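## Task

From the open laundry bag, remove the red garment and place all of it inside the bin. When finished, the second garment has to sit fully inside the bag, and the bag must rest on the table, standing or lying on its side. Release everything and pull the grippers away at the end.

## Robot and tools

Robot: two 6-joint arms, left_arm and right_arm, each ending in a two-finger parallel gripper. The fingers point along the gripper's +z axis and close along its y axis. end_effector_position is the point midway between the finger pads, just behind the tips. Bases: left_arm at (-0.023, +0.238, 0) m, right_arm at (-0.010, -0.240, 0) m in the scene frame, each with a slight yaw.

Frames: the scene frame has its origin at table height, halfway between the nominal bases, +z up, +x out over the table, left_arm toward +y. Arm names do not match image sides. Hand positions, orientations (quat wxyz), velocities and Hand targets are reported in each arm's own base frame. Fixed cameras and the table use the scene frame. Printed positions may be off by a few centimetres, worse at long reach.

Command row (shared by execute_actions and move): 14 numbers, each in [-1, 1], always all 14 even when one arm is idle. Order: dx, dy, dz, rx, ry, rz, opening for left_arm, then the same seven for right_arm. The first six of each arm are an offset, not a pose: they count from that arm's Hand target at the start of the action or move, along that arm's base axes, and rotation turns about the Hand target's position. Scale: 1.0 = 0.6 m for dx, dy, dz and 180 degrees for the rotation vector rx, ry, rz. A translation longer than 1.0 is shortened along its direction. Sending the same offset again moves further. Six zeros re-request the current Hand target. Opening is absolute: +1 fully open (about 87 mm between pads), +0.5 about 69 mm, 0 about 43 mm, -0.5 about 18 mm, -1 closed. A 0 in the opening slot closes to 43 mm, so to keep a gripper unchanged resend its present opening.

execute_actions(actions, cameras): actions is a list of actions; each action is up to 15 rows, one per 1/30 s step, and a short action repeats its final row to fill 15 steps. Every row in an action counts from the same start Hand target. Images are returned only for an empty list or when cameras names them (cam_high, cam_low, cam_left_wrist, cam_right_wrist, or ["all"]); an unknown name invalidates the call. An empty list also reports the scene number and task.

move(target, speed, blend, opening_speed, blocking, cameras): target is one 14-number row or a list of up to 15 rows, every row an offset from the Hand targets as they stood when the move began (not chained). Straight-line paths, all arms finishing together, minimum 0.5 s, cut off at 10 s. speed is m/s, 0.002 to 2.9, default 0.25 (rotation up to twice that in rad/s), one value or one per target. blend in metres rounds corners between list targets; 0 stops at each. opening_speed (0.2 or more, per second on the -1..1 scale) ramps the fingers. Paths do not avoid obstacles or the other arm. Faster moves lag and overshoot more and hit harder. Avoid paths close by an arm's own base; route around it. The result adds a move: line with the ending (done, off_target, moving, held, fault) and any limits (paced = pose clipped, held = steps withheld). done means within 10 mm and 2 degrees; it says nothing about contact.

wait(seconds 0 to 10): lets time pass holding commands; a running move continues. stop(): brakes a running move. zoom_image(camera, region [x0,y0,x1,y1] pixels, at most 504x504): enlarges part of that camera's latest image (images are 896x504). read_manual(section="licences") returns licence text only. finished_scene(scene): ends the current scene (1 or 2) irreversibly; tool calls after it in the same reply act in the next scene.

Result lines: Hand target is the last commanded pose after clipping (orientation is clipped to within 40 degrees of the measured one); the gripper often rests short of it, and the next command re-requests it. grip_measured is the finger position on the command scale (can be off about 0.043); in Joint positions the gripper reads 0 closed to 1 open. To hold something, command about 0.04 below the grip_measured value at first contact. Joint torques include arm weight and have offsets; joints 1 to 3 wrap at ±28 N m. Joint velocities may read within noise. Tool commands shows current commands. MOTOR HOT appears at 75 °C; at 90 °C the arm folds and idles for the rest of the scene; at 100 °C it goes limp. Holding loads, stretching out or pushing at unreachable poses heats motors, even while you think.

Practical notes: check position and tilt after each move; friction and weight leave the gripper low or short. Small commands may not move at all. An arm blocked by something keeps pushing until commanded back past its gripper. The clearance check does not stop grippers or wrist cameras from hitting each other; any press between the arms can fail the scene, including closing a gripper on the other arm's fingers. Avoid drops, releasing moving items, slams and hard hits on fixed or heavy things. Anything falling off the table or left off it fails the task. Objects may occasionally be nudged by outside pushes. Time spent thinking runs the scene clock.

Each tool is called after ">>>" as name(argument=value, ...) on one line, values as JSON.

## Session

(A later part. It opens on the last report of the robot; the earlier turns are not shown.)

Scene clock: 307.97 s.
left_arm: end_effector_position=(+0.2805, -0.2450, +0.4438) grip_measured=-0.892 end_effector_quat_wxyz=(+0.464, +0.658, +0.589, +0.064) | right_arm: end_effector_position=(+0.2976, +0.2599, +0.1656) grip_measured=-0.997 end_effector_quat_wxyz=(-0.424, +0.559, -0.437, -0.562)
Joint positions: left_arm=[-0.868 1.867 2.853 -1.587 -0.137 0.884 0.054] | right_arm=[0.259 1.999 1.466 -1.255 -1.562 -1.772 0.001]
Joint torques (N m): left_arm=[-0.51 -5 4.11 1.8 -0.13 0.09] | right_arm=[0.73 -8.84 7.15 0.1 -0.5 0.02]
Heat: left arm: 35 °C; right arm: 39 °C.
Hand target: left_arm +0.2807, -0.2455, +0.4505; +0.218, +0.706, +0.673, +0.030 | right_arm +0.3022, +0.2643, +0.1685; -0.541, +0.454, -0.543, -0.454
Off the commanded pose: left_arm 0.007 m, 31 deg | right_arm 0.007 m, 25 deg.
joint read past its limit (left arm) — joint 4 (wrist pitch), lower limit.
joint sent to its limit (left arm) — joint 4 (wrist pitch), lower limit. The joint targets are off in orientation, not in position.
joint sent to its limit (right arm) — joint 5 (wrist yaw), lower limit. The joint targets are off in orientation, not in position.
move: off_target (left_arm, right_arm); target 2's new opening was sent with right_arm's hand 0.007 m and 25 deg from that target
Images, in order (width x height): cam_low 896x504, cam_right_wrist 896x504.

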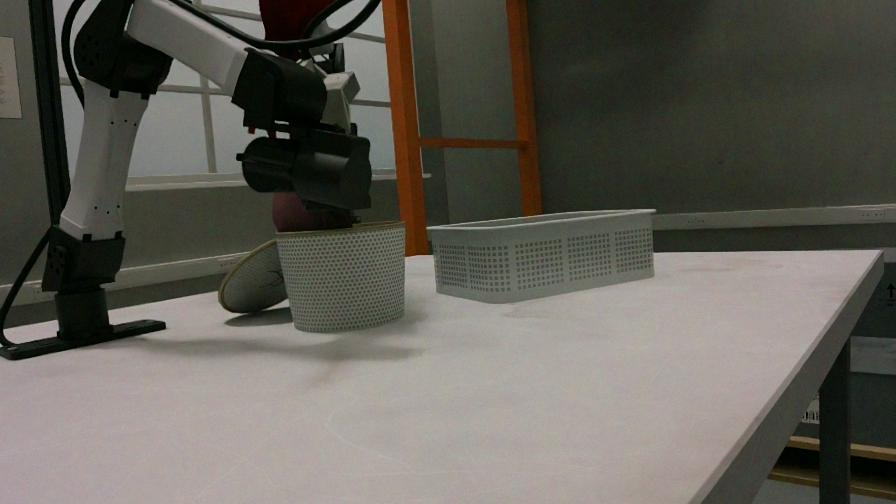

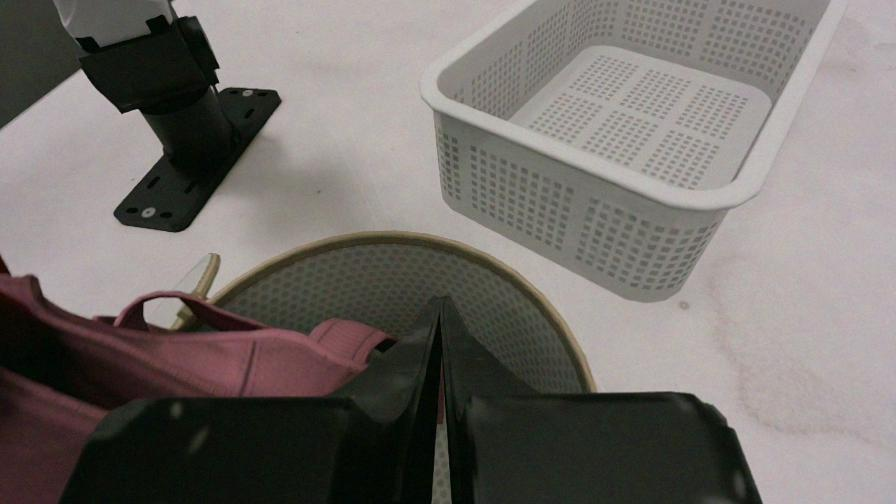

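>>> move(target=[[0,0,0,0,0,0,-1,0.0,-0.07,0.0,0,0,0,-1],[0,0,0,0,0,0,-1,-0.045,-0.07,-0.005,0,0,0,-0.1]], speed=0.15, cameras=["cam_low","cam_right_wrist"])

Scene clock: 322.43 s.
left_arm: end_effector_position=(+0.2805, -0.2450, +0.4438) grip_measured=-0.892 end_effector_quat_wxyz=(+0.464, +0.658, +0.589, +0.064) | right_arm: end_effector_position=(+0.2775, +0.2198, +0.1576) grip_measured=-0.100 end_effector_quat_wxyz=(-0.446, +0.529, -0.474, -0.545)
Joint positions: left_arm=[-0.868 1.867 2.853 -1.587 -0.137 0.884 0.054] | right_arm=[0.152 1.867 1.243 -1.233 -1.562 -1.812 0.45]
Joint torques (N m): left_arm=[-0.51 -4.98 4.15 1.79 -0.13 0.09] | right_arm=[0.72 -11.07 4.22 0.02 -0.5 -0.09]
Motor temperatures (°C): left_arm=[21 31 29 35 18 20 21] | right_arm=[19 42 35 20 22 22 20]
Heat: left arm: 35 °C; right arm: 42 °C.
Hand target: left_arm +0.2807, -0.2455, +0.4505; +0.218, +0.706, +0.673, +0.030 | right_arm +0.2751, +0.2222, +0.1654; -0.541, +0.454, -0.543, -0.454
Off the commanded pose: left_arm 0.007 m, 31 deg | right_arm 0.009 m, 19 deg.
joint read past its limit (left arm) — joint 4 (wrist pitch), lower limit.
joint sent to its limit (left arm) — joint 4 (wrist pitch), lower limit. The joint targets are off in orientation, not in position.
joint sent to its limit (right arm) — joint 5 (wrist yaw), lower limit. The joint targets are off in orientation, not in position.
move: off_target (left_arm, right_arm); target 2's new opening was sent with right_arm's hand 0.009 m and 19 deg from that target
Images, in order (width x height): cam_low 896x504, cam_right_wrist 896x504.

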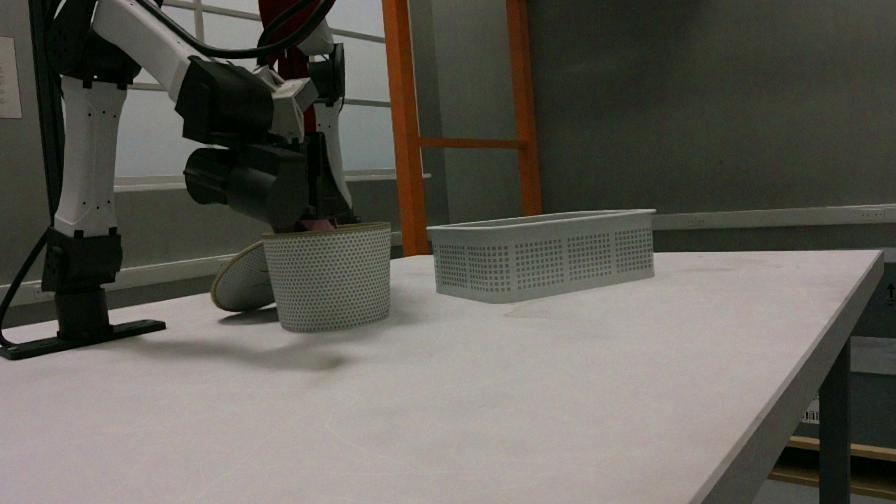

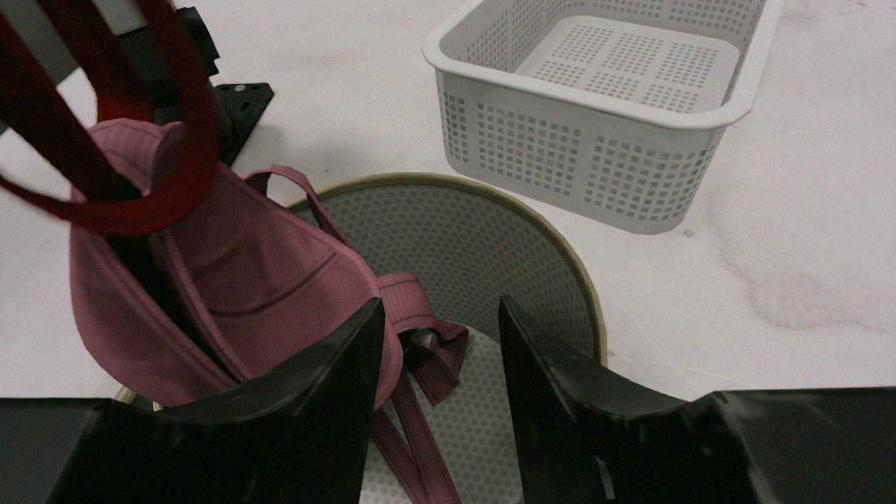

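>>> move(target=[[0,0,0,0,0,0,-1,-0.022,0.045,-0.01,0,0,0,-0.1],[0,0,0,0,0,0,-1,-0.022,0.045,-0.01,0,0,0,-1]], speed=0.1, cameras=["cam_low","cam_right_wrist"])

Scene clock: 328.30 s.
left_arm: end_effector_position=(+0.2805, -0.2450, +0.4438) grip_measured=-0.892 end_effector_quat_wxyz=(+0.464, +0.658, +0.589, +0.064) | right_arm: end_effector_position=(+0.2589, +0.2459, +0.1569) grip_measured=-0.997 end_effector_quat_wxyz=(-0.428, +0.557, -0.440, -0.559)
Joint positions: left_arm=[-0.868 1.867 2.853 -1.587 -0.137 0.884 0.054] | right_arm=[0.247 1.867 1.243 -1.203 -1.562 -1.813 0.001]
Joint torques (N m): left_arm=[-0.47 -5 4.14 1.79 -0.13 0.09] | right_arm=[0.65 -7.9 6.08 0.05 -0.5 0.08]
Heat: left arm: 35 °C; right arm: 41 °C.
Hand target: left_arm +0.2807, -0.2455, +0.4505; +0.218, +0.706, +0.673, +0.030 | right_arm +0.2619, +0.2493, +0.1594; -0.541, +0.454, -0.543, -0.454
Off the commanded pose: left_arm 0.007 m, 31 deg | right_arm 0.005 m, 24 deg.
joint read past its limit (left arm) — joint 4 (wrist pitch), lower limit.
joint sent to its limit (left arm) — joint 4 (wrist pitch), lower limit. The joint targets are off in orientation, not in position.
joint sent to its limit (right arm) — joint 5 (wrist yaw), lower limit. The joint targets are off in orientation, not in position.
move: off_target (left_arm, right_arm); target 2's new opening was sent with right_arm's hand 0.005 m and 24 deg from that target
Images, in order (width x height): cam_low 896x504, cam_right_wrist 896x504.

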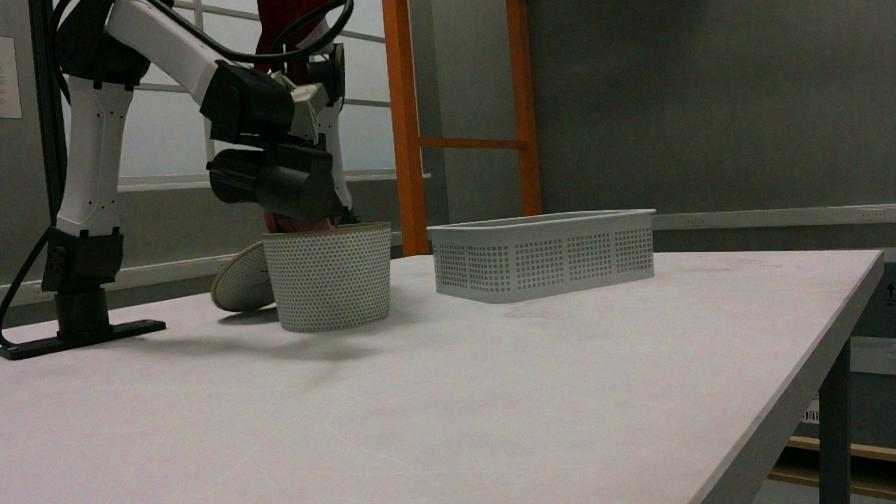

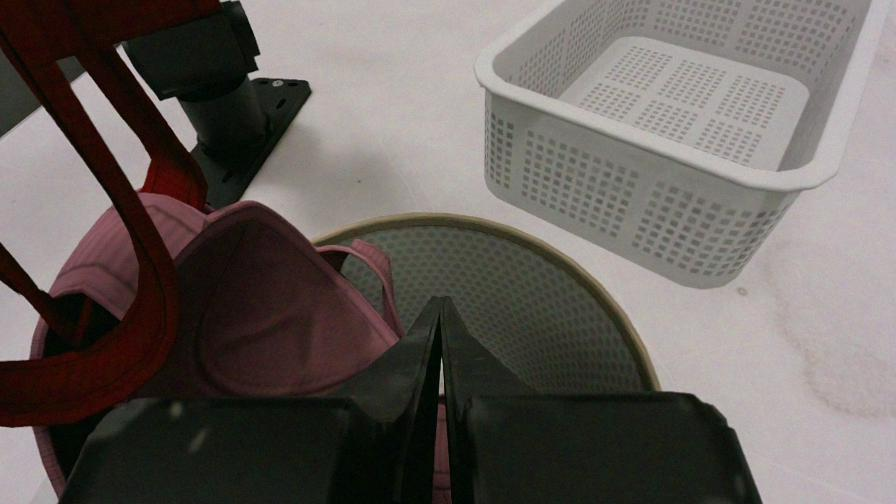

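>>> move(target=[[0,0,0,0,0,0,-1,0.0,-0.08,0.0,0,0,0,-1],[0,0,0,0,0,0,-1,-0.035,-0.08,-0.012,0,0,0,-0.1],[0,0,0,0,0,0,-1,-0.035,-0.005,-0.014,0,0,0,-0.1]], speed=0.12, cameras=["cam_right_wrist"])

Scene clock: 338.20 s.
left_arm: end_effector_position=(+0.2805, -0.2450, +0.4438) grip_measured=-0.892 end_effector_quat_wxyz=(+0.464, +0.658, +0.589, +0.064) | right_arm: end_effector_position=(+0.2349, +0.2423, +0.1476) grip_measured=-0.100 end_effector_quat_wxyz=(-0.425, +0.559, -0.438, -0.561)
Joint positions: left_arm=[-0.868 1.867 2.853 -1.587 -0.137 0.884 0.054] | right_arm=[0.255 1.8 1.117 -1.137 -1.562 -1.804 0.45]
Joint torques (N m): left_arm=[-0.5 -4.97 4.15 1.79 -0.13 0.09] | right_arm=[0.58 -6.64 6.95 0.1 -0.5 0.05]
Heat: left arm: 35 °C; right arm: 41 °C.
Hand target: left_arm +0.2807, -0.2455, +0.4505; +0.218, +0.706, +0.673, +0.030 | right_arm +0.2410, +0.2463, +0.1510; -0.541, +0.454, -0.543, -0.454
Off the commanded pose: left_arm 0.007 m, 31 deg | right_arm 0.008 m, 25 deg.
joint read past its limit (left arm) — joint 4 (wrist pitch), lower limit.
joint sent to its limit (left arm) — joint 4 (wrist pitch), lower limit. The joint targets are off in orientation, not in position.
joint sent to its limit (right arm) — joint 5 (wrist yaw), lower limit. The joint targets are off in orientation, not in position.
move: off_target (left_arm, right_arm); target 2's new opening was sent with right_arm's hand 0.006 m and 16 deg from that target
Images, in order (width x height): cam_right_wrist 896x504.

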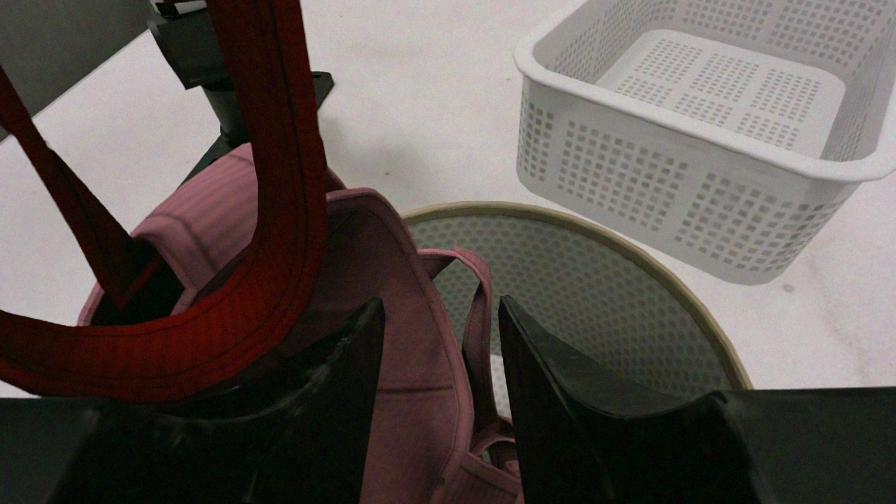

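>>> move(target=[[0,0,0,0,0,0,-1,0,0.02,-0.006,0,0,0,-0.1],[0,0,0,0,0,0,-1,0,0.02,-0.006,0,0,0,-1]], speed=0.12, cameras=["cam_right_wrist"])

Scene clock: 343.20 s.
left_arm: end_effector_position=(+0.2805, -0.2450, +0.4438) grip_measured=-0.892 end_effector_quat_wxyz=(+0.464, +0.658, +0.589, +0.064) | right_arm: end_effector_position=(+0.2360, +0.2538, +0.1441) grip_measured=-0.956 end_effector_quat_wxyz=(-0.415, +0.567, -0.428, -0.569)
Joint positions: left_arm=[-0.868 1.867 2.853 -1.587 -0.137 0.884 0.054] | right_arm=[0.292 1.833 1.146 -1.098 -1.562 -1.768 0.022]
Joint torques (N m): left_arm=[-0.53 -4.94 4.15 1.79 -0.13 0.09] | right_arm=[0.72 -7.09 6.82 0.08 -0.5 0.1]
Heat: left arm: 35 °C; right arm: 41 °C.
Hand target: left_arm +0.2807, -0.2455, +0.4505; +0.218, +0.706, +0.673, +0.030 | right_arm +0.2410, +0.2583, +0.1475; -0.541, +0.454, -0.543, -0.454
Off the commanded pose: left_arm 0.007 m, 31 deg | right_arm 0.007 m, 27 deg.
joint read past its limit (left arm) — joint 4 (wrist pitch), lower limit.
joint sent to its limit (left arm) — joint 4 (wrist pitch), lower limit. The joint targets are off in orientation, not in position.
joint sent to its limit (right arm) — joint 5 (wrist yaw), lower limit. The joint targets are off in orientation, not in position.
move: off_target (left_arm, right_arm); target 2's new opening was sent with right_arm's hand 0.008 m and 27 deg from that target
Images, in order (width x height): cam_right_wrist 896x504.

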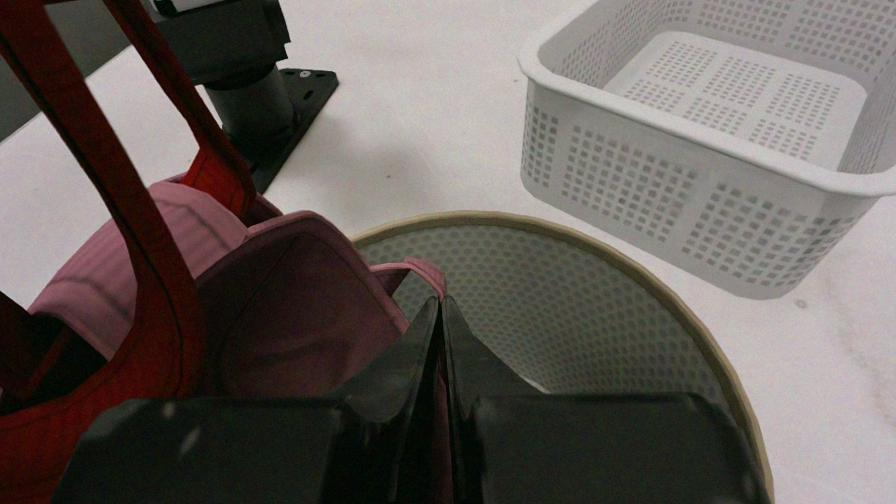

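>>> move(target=[-0.018,0.2,0.04,0,0,0,-1,0.09,-0.1,0.02,0,0,0,-1], speed=0.1, cameras=["cam_high","cam_low","cam_right_wrist"])

Scene clock: 350.57 s.
left_arm: end_effector_position=(+0.2735, -0.1285, +0.4657) grip_measured=-0.892 end_effector_quat_wxyz=(+0.460, +0.643, +0.599, +0.129) | right_arm: end_effector_position=(+0.2882, +0.1984, +0.1497) grip_measured=-0.956 end_effector_quat_wxyz=(-0.469, +0.513, -0.490, -0.526)
Joint positions: left_arm=[-0.575 1.583 2.598 -1.59 -0.023 1.08 0.054] | right_arm=[0.078 1.833 1.17 -1.097 -1.565 -1.725 0.022]
Joint torques (N m): left_arm=[0.42 -3.86 3.04 1.83 0.09 0.09] | right_arm=[-0.13 -9.14 7.1 0.07 -0.49 0.08]
Heat: left arm: 35 °C; right arm: 40 °C.
Hand target: left_arm +0.2699, -0.1255, +0.4745; +0.218, +0.705, +0.674, +0.030 | right_arm +0.2949, +0.1983, +0.1595; -0.541, +0.454, -0.543, -0.454
Off the commanded pose: left_arm 0.010 m, 32 deg | right_arm 0.012 m, 15 deg.
joint read past its limit (left arm) — joint 4 (wrist pitch), lower limit.
joint sent to its limit (left arm) — joint 4 (wrist pitch), lower limit. The joint targets are off in orientation, not in position.
joint sent to its limit (right arm) — joint 5 (wrist yaw), lower limit. The joint targets are off in orientation, not in position.
move: off_target (left_arm, right_arm)
Images, in order (width x height): cam_high 896x504, cam_low 896x504, cam_right_wrist 896x504.

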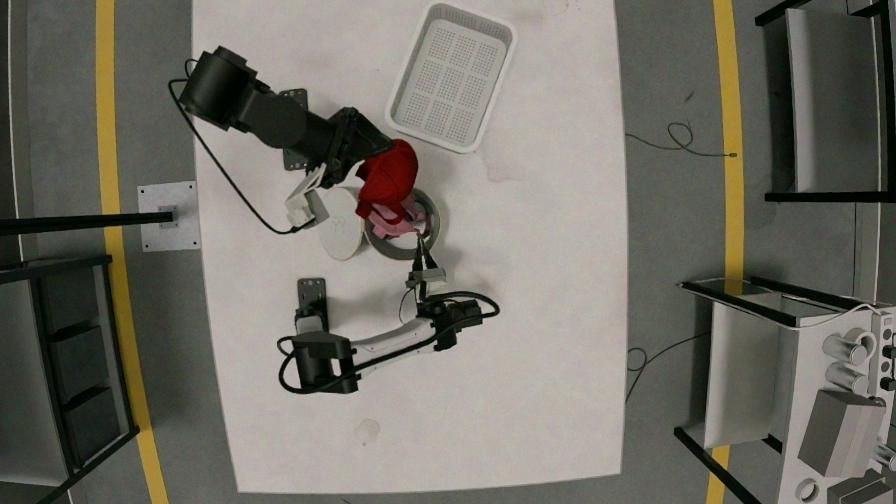

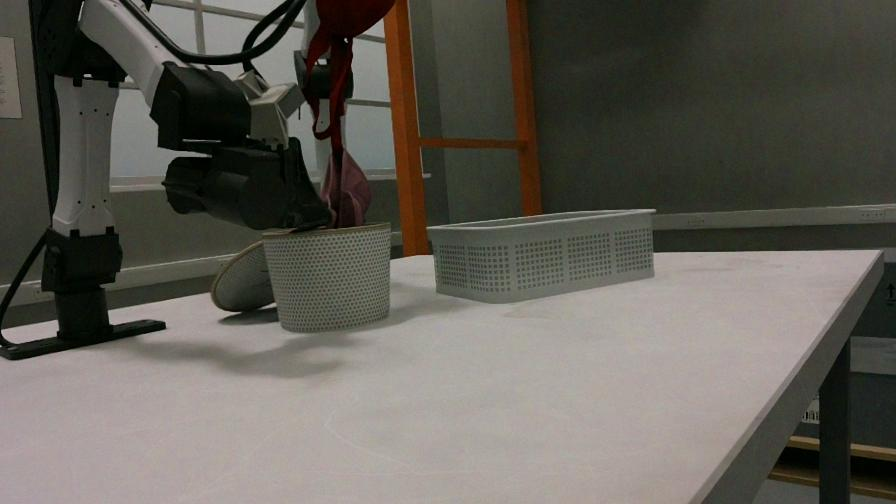

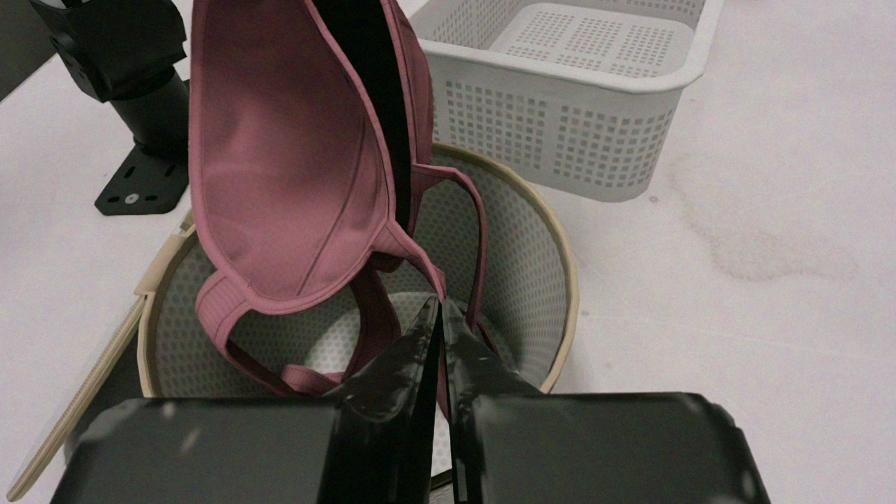

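>>> move(target=[0.03,0.2,0.02,0,0,0,-1,0,-0.06,0.0,0,0,0,-1], speed=0.1, cameras=["cam_high","cam_low","cam_right_wrist"])

Scene clock: 356.77 s.
left_arm: end_effector_position=(+0.2912, -0.0101, +0.4730) grip_measured=-0.892 end_effector_quat_wxyz=(+0.434, +0.623, +0.613, +0.216) | right_arm: end_effector_position=(+0.2968, +0.1651, +0.1569) grip_measured=-0.956 end_effector_quat_wxyz=(+0.507, -0.485, +0.512, +0.496)
Joint positions: left_arm=[-0.009 1.517 2.54 -1.605 0.272 1.43 0.054] | right_arm=[-0.036 1.776 1.12 -1.097 -1.577 -1.736 0.022]
Joint torques (N m): left_arm=[0.84 -3.32 3.25 1.91 0.03 0.11] | right_arm=[-0.59 -9.5 4.11 -0.07 -0.37 -0.13]
Heat: left arm: 36 °C; right arm: 41 °C.
Hand target: left_arm +0.2878, -0.0055, +0.4865; +0.219, +0.706, +0.673, +0.030 | right_arm +0.2949, +0.1623, +0.1594; +0.541, -0.454, +0.543, +0.454
Off the commanded pose: left_arm 0.015 m, 35 deg | right_arm 0.004 m, 8 deg.
joint read past its limit (left arm) — joint 4 (wrist pitch), lower limit.
joint read past its limit (right arm) — joint 5 (wrist yaw), lower limit.
joint sent to its limit (left arm) — joint 4 (wrist pitch), lower limit. The joint targets are off in orientation, not in position.
joint sent to its limit (right arm) — joint 5 (wrist yaw), lower limit. The joint targets are off in orientation, not in position.
move: off_target (left_arm, right_arm)
Images, in order (width x height): cam_high 896x504, cam_low 896x504, cam_right_wrist 896x504.

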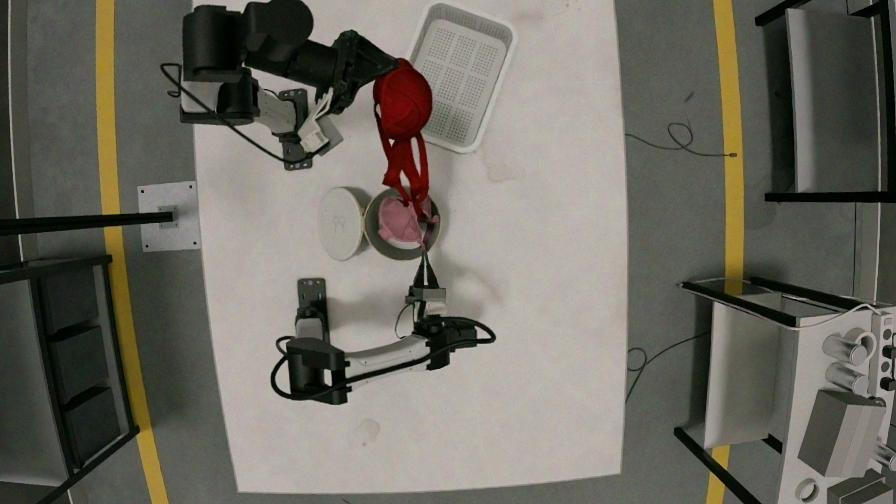

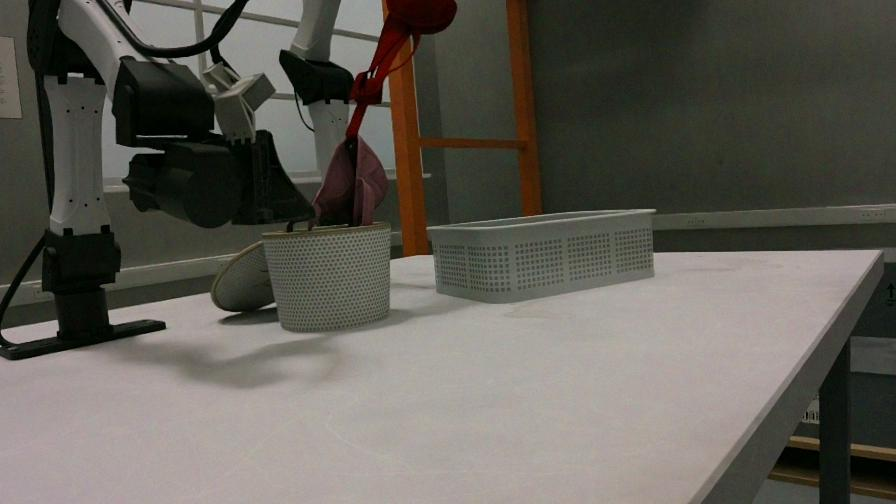

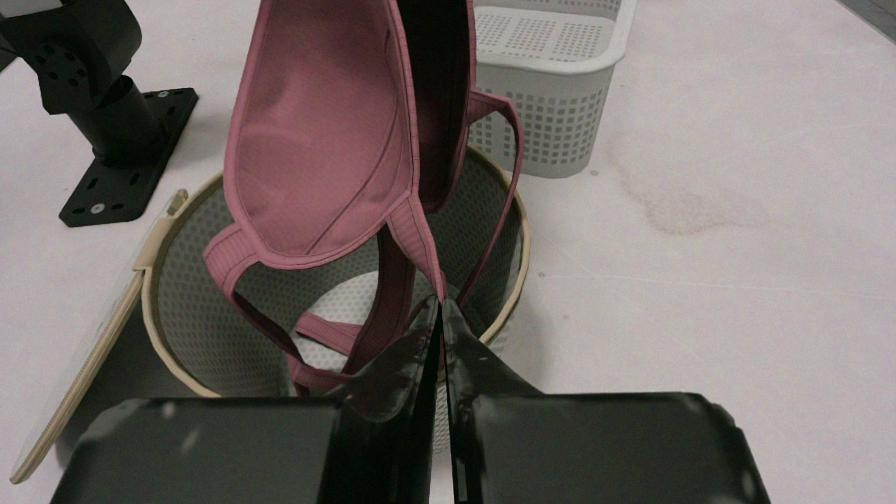

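>>> move(target=[0.1,0.15,-0.03,0,0,0,-1,0,-0.05,-0.01,0,0,0,-1], speed=0.1, cameras=["cam_high","cam_low","cam_right_wrist"])

Scene clock: 363.70 s.
left_arm: end_effector_position=(+0.3484, +0.0690, +0.4539) grip_measured=-0.892 end_effector_quat_wxyz=(+0.413, +0.623, +0.623, +0.231) | right_arm: end_effector_position=(+0.2957, +0.1378, +0.1538) grip_measured=-0.956 end_effector_quat_wxyz=(+0.531, -0.461, +0.533, +0.470)
Joint positions: left_arm=[0.326 1.713 2.64 -1.605 0.49 1.658 0.054] | right_arm=[-0.133 1.731 1.051 -1.097 -1.577 -1.766 0.022]
Joint torques (N m): left_arm=[1.85 -3.85 5.83 1.78 -0.25 0.18] | right_arm=[-1.35 -8.35 3.77 -0.05 -0.36 -0.16]
Heat: left arm: 36 °C; right arm: 41 °C.
Hand target: left_arm +0.3479, +0.0846, +0.4685; +0.218, +0.706, +0.674, +0.031 | right_arm +0.2949, +0.1323, +0.1535; +0.541, -0.454, +0.543, +0.454
Off the commanded pose: left_arm 0.021 m, 34 deg | right_arm 0.006 m, 3 deg.
joint read past its limit (left arm) — joint 4 (wrist pitch), lower limit.
joint read past its limit (right arm) — joint 5 (wrist yaw), lower limit.
joint sent to its limit (left arm) — joint 4 (wrist pitch), lower limit. The joint targets are off in orientation, not in position.
joint sent to its limit (right arm) — joint 5 (wrist yaw), lower limit. The joint targets still meet the commanded pose.
move: off_target (left_arm, right_arm)
Images, in order (width x height): cam_high 896x504, cam_low 896x504, cam_right_wrist 896x504.

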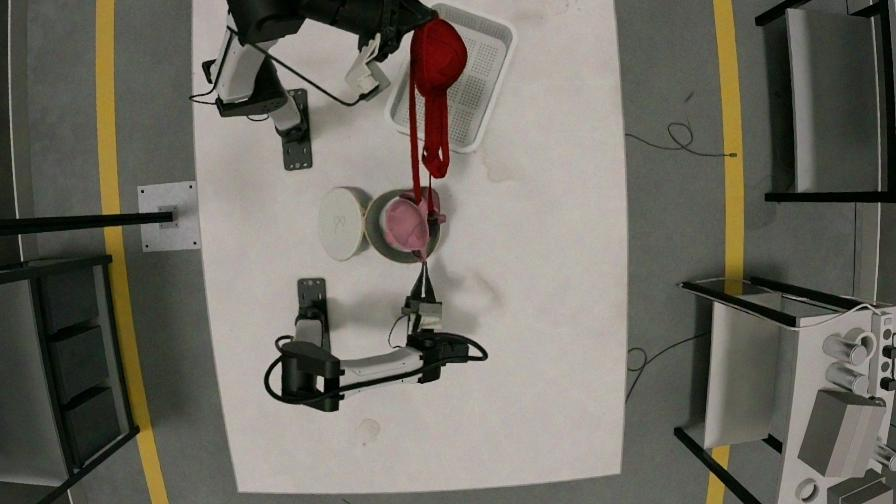

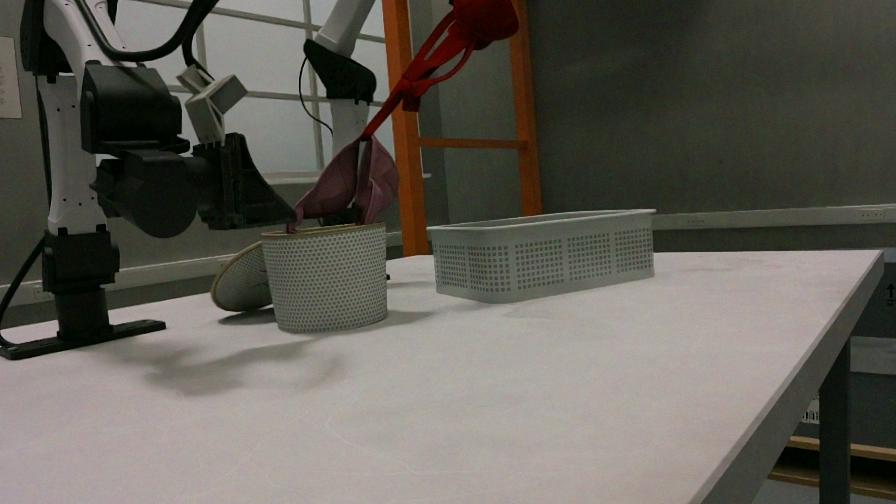

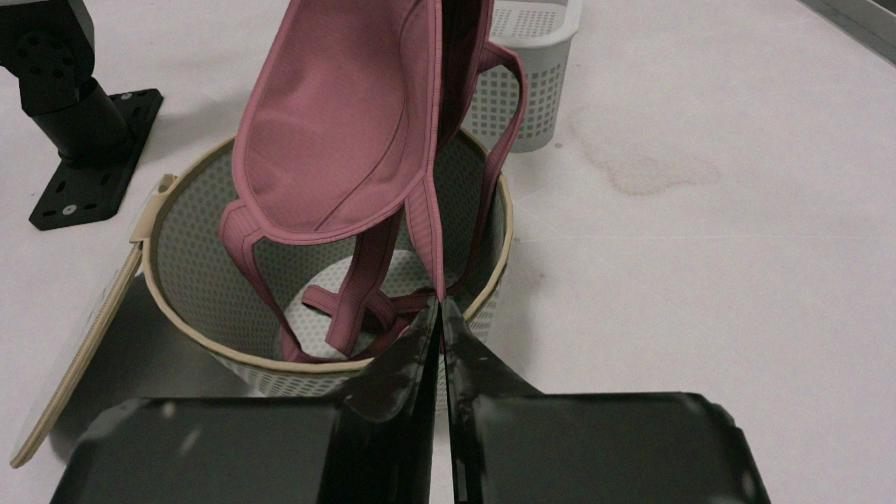

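>>> move(target=[0.0,0.03,0.0,0,0,0,-1,0,-0.07,-0.015,0,0,0,-1], speed=0.06, cameras=["cam_high","cam_low","cam_right_wrist"])

>>> zoom_image(camera="cam_high", region=[350, 120, 490, 280])

>>> zoom_image(camera="cam_low", region=[260, 60, 460, 260])

Scene clock: 373.60 s.
left_arm: end_effector_position=(+0.3492, +0.0794, +0.4555) grip_measured=-0.892 end_effector_quat_wxyz=(+0.426, +0.619, +0.619, +0.228) | right_arm: end_effector_position=(+0.2968, +0.1004, +0.1540) grip_measured=-0.956 end_effector_quat_wxyz=(+0.560, -0.422, +0.565, +0.434)
Joint positions: left_arm=[0.388 1.725 2.648 -1.606 0.562 1.686 0.054] | right_arm=[-0.269 1.678 0.991 -1.097 -1.576 -1.766 0.022]
Joint torques (N m): left_arm=[2.51 -3.75 5.98 1.75 -0.5 0.21] | right_arm=[-1.89 -7.41 3.73 0.05 0.05 -0.13]
Heat: left arm: 36 °C; right arm: 41 °C.
Hand target: left_arm +0.3478, +0.1026, +0.4684; +0.218, +0.705, +0.674, +0.030 | right_arm +0.2950, +0.0902, +0.1445; +0.541, -0.454, +0.543, +0.454
Off the commanded pose: left_arm 0.027 m, 35 deg | right_arm 0.014 m, 6 deg.
joint read past its limit (left arm) — joint 4 (wrist pitch), lower limit.
joint read past its limit (right arm) — joint 5 (wrist yaw), lower limit.
joint sent to its limit (left arm) — joint 4 (wrist pitch), lower limit. The joint targets are off in orientation, not in position.
move: off_target (left_arm, right_arm)
Images, in order (width x height): cam_high 896x504, cam_low 896x504, cam_right_wrist 896x504.

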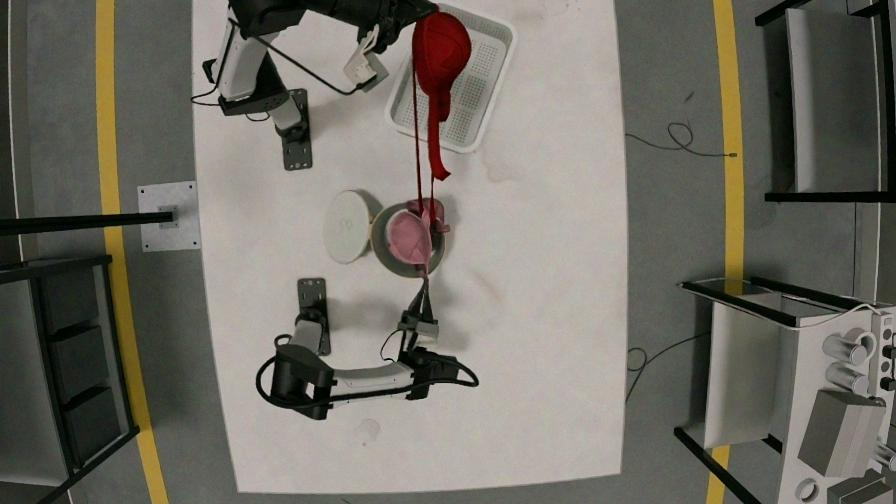

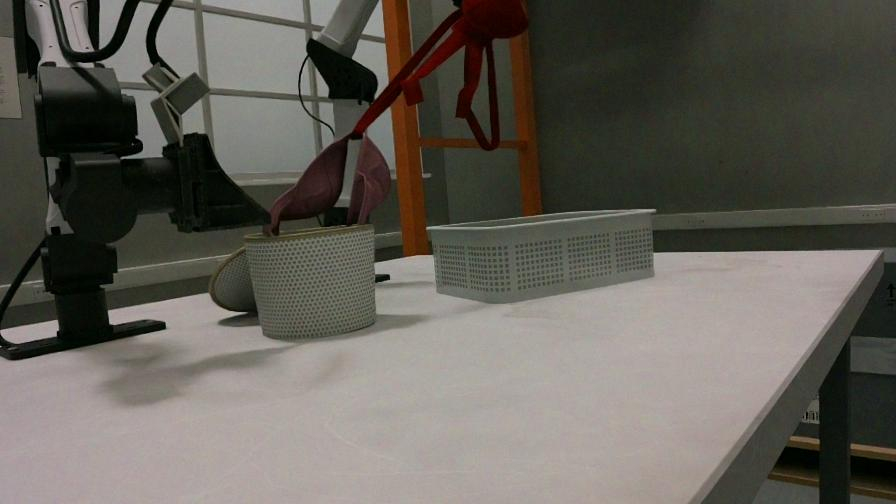

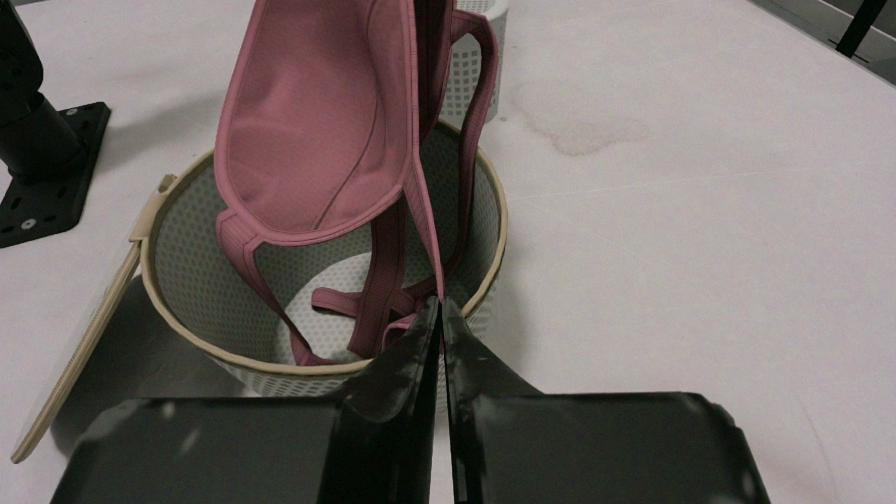

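Scaled by 3.150 from the camera's 896x504 image, which has a finer 1280x720 frame.

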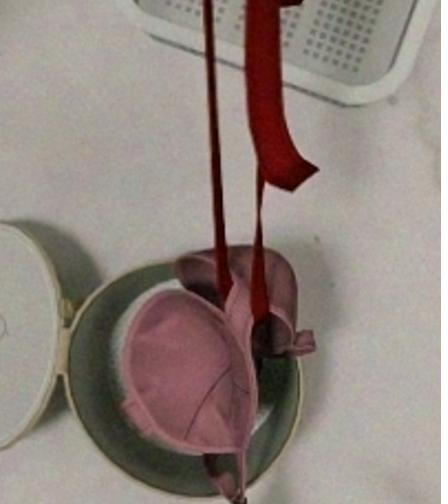

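Scaled by 2.520 from the camera's 896x504 image, which has a finer 1280x720 frame.

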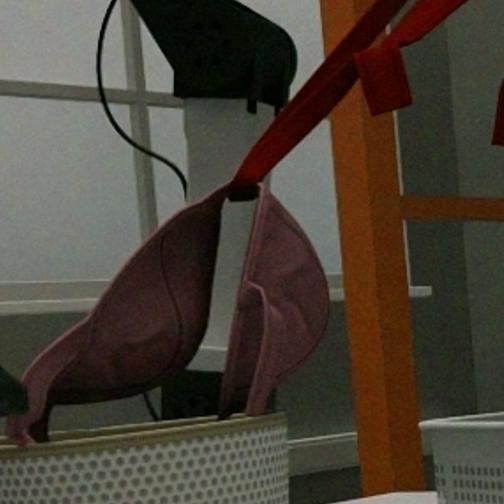

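>>> move(target=[0.0,0.0,0.0,0,0,0,-1,-0.03,-0.2,0.08,0,0,0,-1], speed=0.08, cameras=["cam_high","cam_low","cam_right_wrist"])

>>> zoom_image(camera="cam_low", region=[200, 60, 460, 260])

Scene clock: 383.63 s.
left_arm: end_effector_position=(+0.3504, +0.0642, +0.4596) grip_measured=-0.892 end_effector_quat_wxyz=(+0.458, +0.626, +0.598, +0.202) | right_arm: end_effector_position=(+0.2773, -0.0095, +0.2067) grip_measured=-0.961 end_effector_quat_wxyz=(+0.571, -0.339, +0.680, +0.311)
Joint positions: left_arm=[0.393 1.725 2.648 -1.606 0.659 1.686 0.054] | right_arm=[-0.678 1.55 1.172 -1.603 -1.401 -1.949 0.02]
Joint torques (N m): left_arm=[3.78 -3.74 5.83 1.73 -1.05 0.01] | right_arm=[-2.58 -3.66 7.49 -0.03 0.54 -0.32]
Heat: left arm: 36 °C; right arm: 41 °C.
Hand target: left_arm +0.3478, +0.1026, +0.4684; +0.218, +0.705, +0.674, +0.030 | right_arm +0.2769, -0.0298, +0.1925; +0.541, -0.454, +0.543, +0.454
Off the commanded pose: left_arm 0.040 m, 36 deg | right_arm 0.025 m, 27 deg.
joint read past its limit (left arm) — joint 4 (wrist pitch), lower limit.
joint read past its limit (right arm) — joint 4 (wrist pitch), lower limit.
joint sent to its limit (left arm) — joint 4 (wrist pitch), lower limit. The joint targets are off in orientation, not in position.
joint sent to its limit (right arm) — joint 4 (wrist pitch), lower limit. The joint targets are off in orientation, not in position.
move: off_target (left_arm, right_arm)
Images, in order (width x height): cam_high 896x504, cam_low 896x504, cam_right_wrist 896x504.

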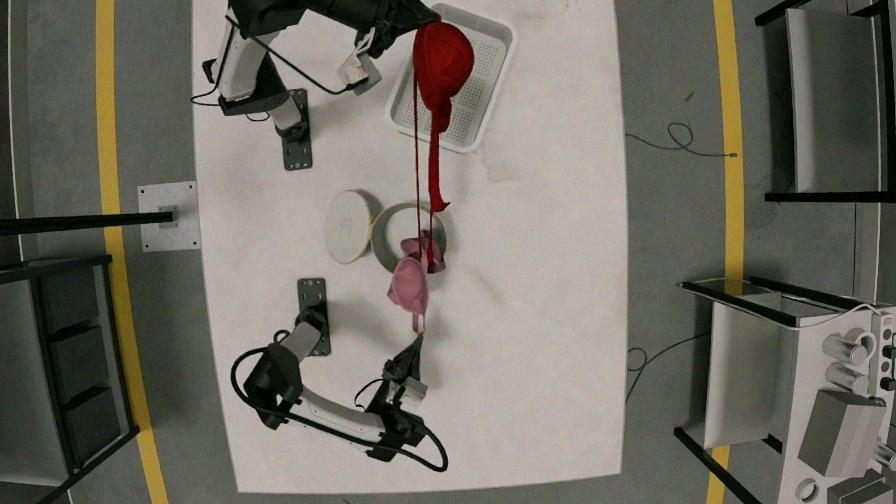

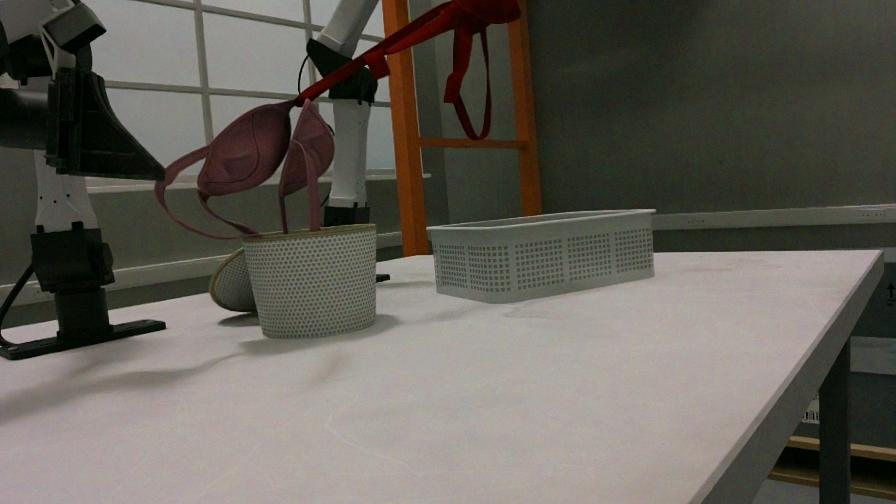

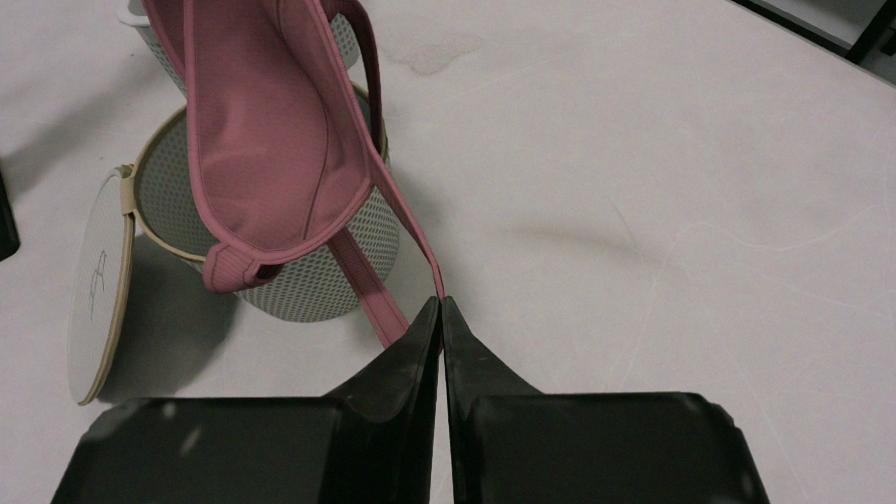

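Scaled by 1.938 from the camera's 896x504 image, which has a finer 1280x720 frame.

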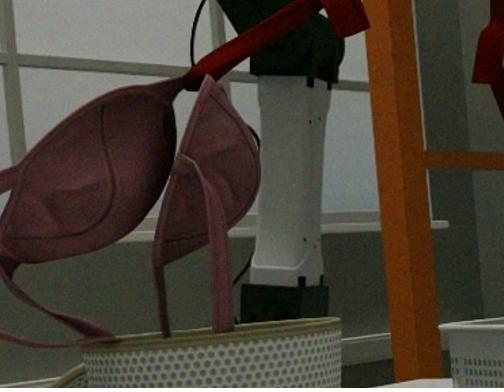

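>>> move(target=[0.0,0.0,0.0,0,0,0,-1,-0.03,-0.2,0.08,0,0,0,-1], speed=0.08, cameras=["cam_high","cam_low"])

>>> zoom_image(camera="cam_low", region=[100, 60, 460, 260])

Scene clock: 391.43 s.
left_arm: end_effector_position=(+0.3492, +0.0471, +0.4648) grip_measured=-0.892 end_effector_quat_wxyz=(+0.499, +0.621, +0.582, +0.164) | right_arm: end_effector_position=(+0.2656, -0.1197, +0.2534) grip_measured=-0.952 end_effector_quat_wxyz=(+0.609, -0.228, +0.738, +0.179)
Joint positions: left_arm=[0.403 1.725 2.648 -1.606 0.778 1.654 0.054] | right_arm=[-1.021 1.525 1.38 -1.603 -1.372 -1.764 0.024]
Joint torques (N m): left_arm=[5.24 -3.79 5.65 1.68 -1.65 0.03] | right_arm=[-4.07 -2.61 8.18 0.27 0.32 -0.32]
Heat: left arm: 36 °C; right arm: 40 °C.
Hand target: left_arm +0.3479, +0.1026, +0.4685; +0.218, +0.706, +0.674, +0.031 | right_arm +0.2590, -0.1497, +0.2405; +0.558, -0.423, +0.581, +0.414
Off the commanded pose: left_arm 0.056 m, 38 deg | right_arm 0.033 m, 48 deg; orientation clipped.
joint read past its limit (left arm) — joint 4 (wrist pitch), lower limit.
joint read past its limit (right arm) — joint 4 (wrist pitch), lower limit.
joint sent to its limit (left arm) — joint 4 (wrist pitch), lower limit. The joint targets are off in position and orientation.
joint sent to its limit (right arm) — joint 4 (wrist pitch), lower limit. The joint targets are off in orientation, not in position.
move: off_target (left_arm, right_arm); limits=paced
Images, in order (width x height): cam_high 896x504, cam_low 896x504.

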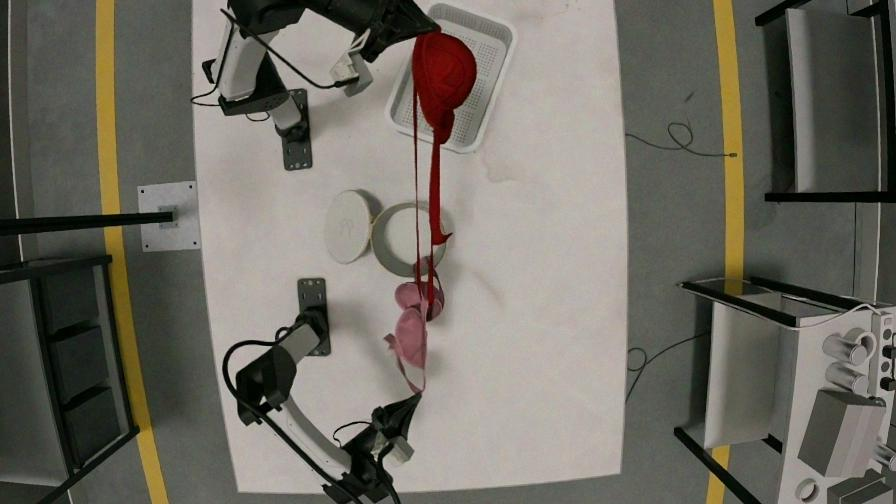

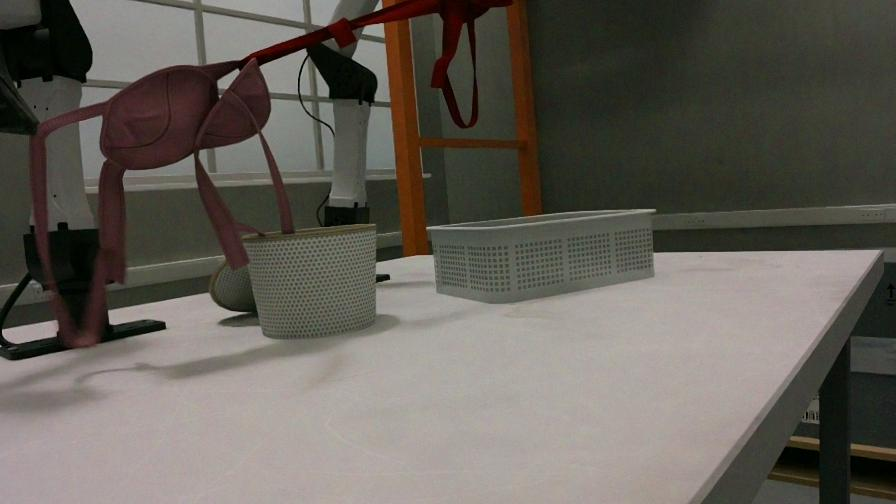

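Scaled by 1.400 from the camera's 896x504 image, which has a finer 1280x720 frame.

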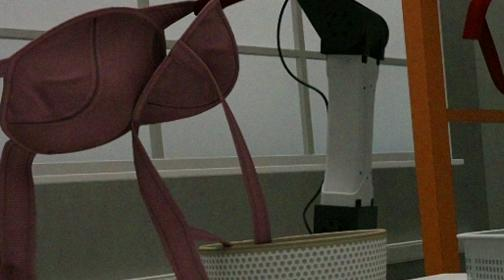

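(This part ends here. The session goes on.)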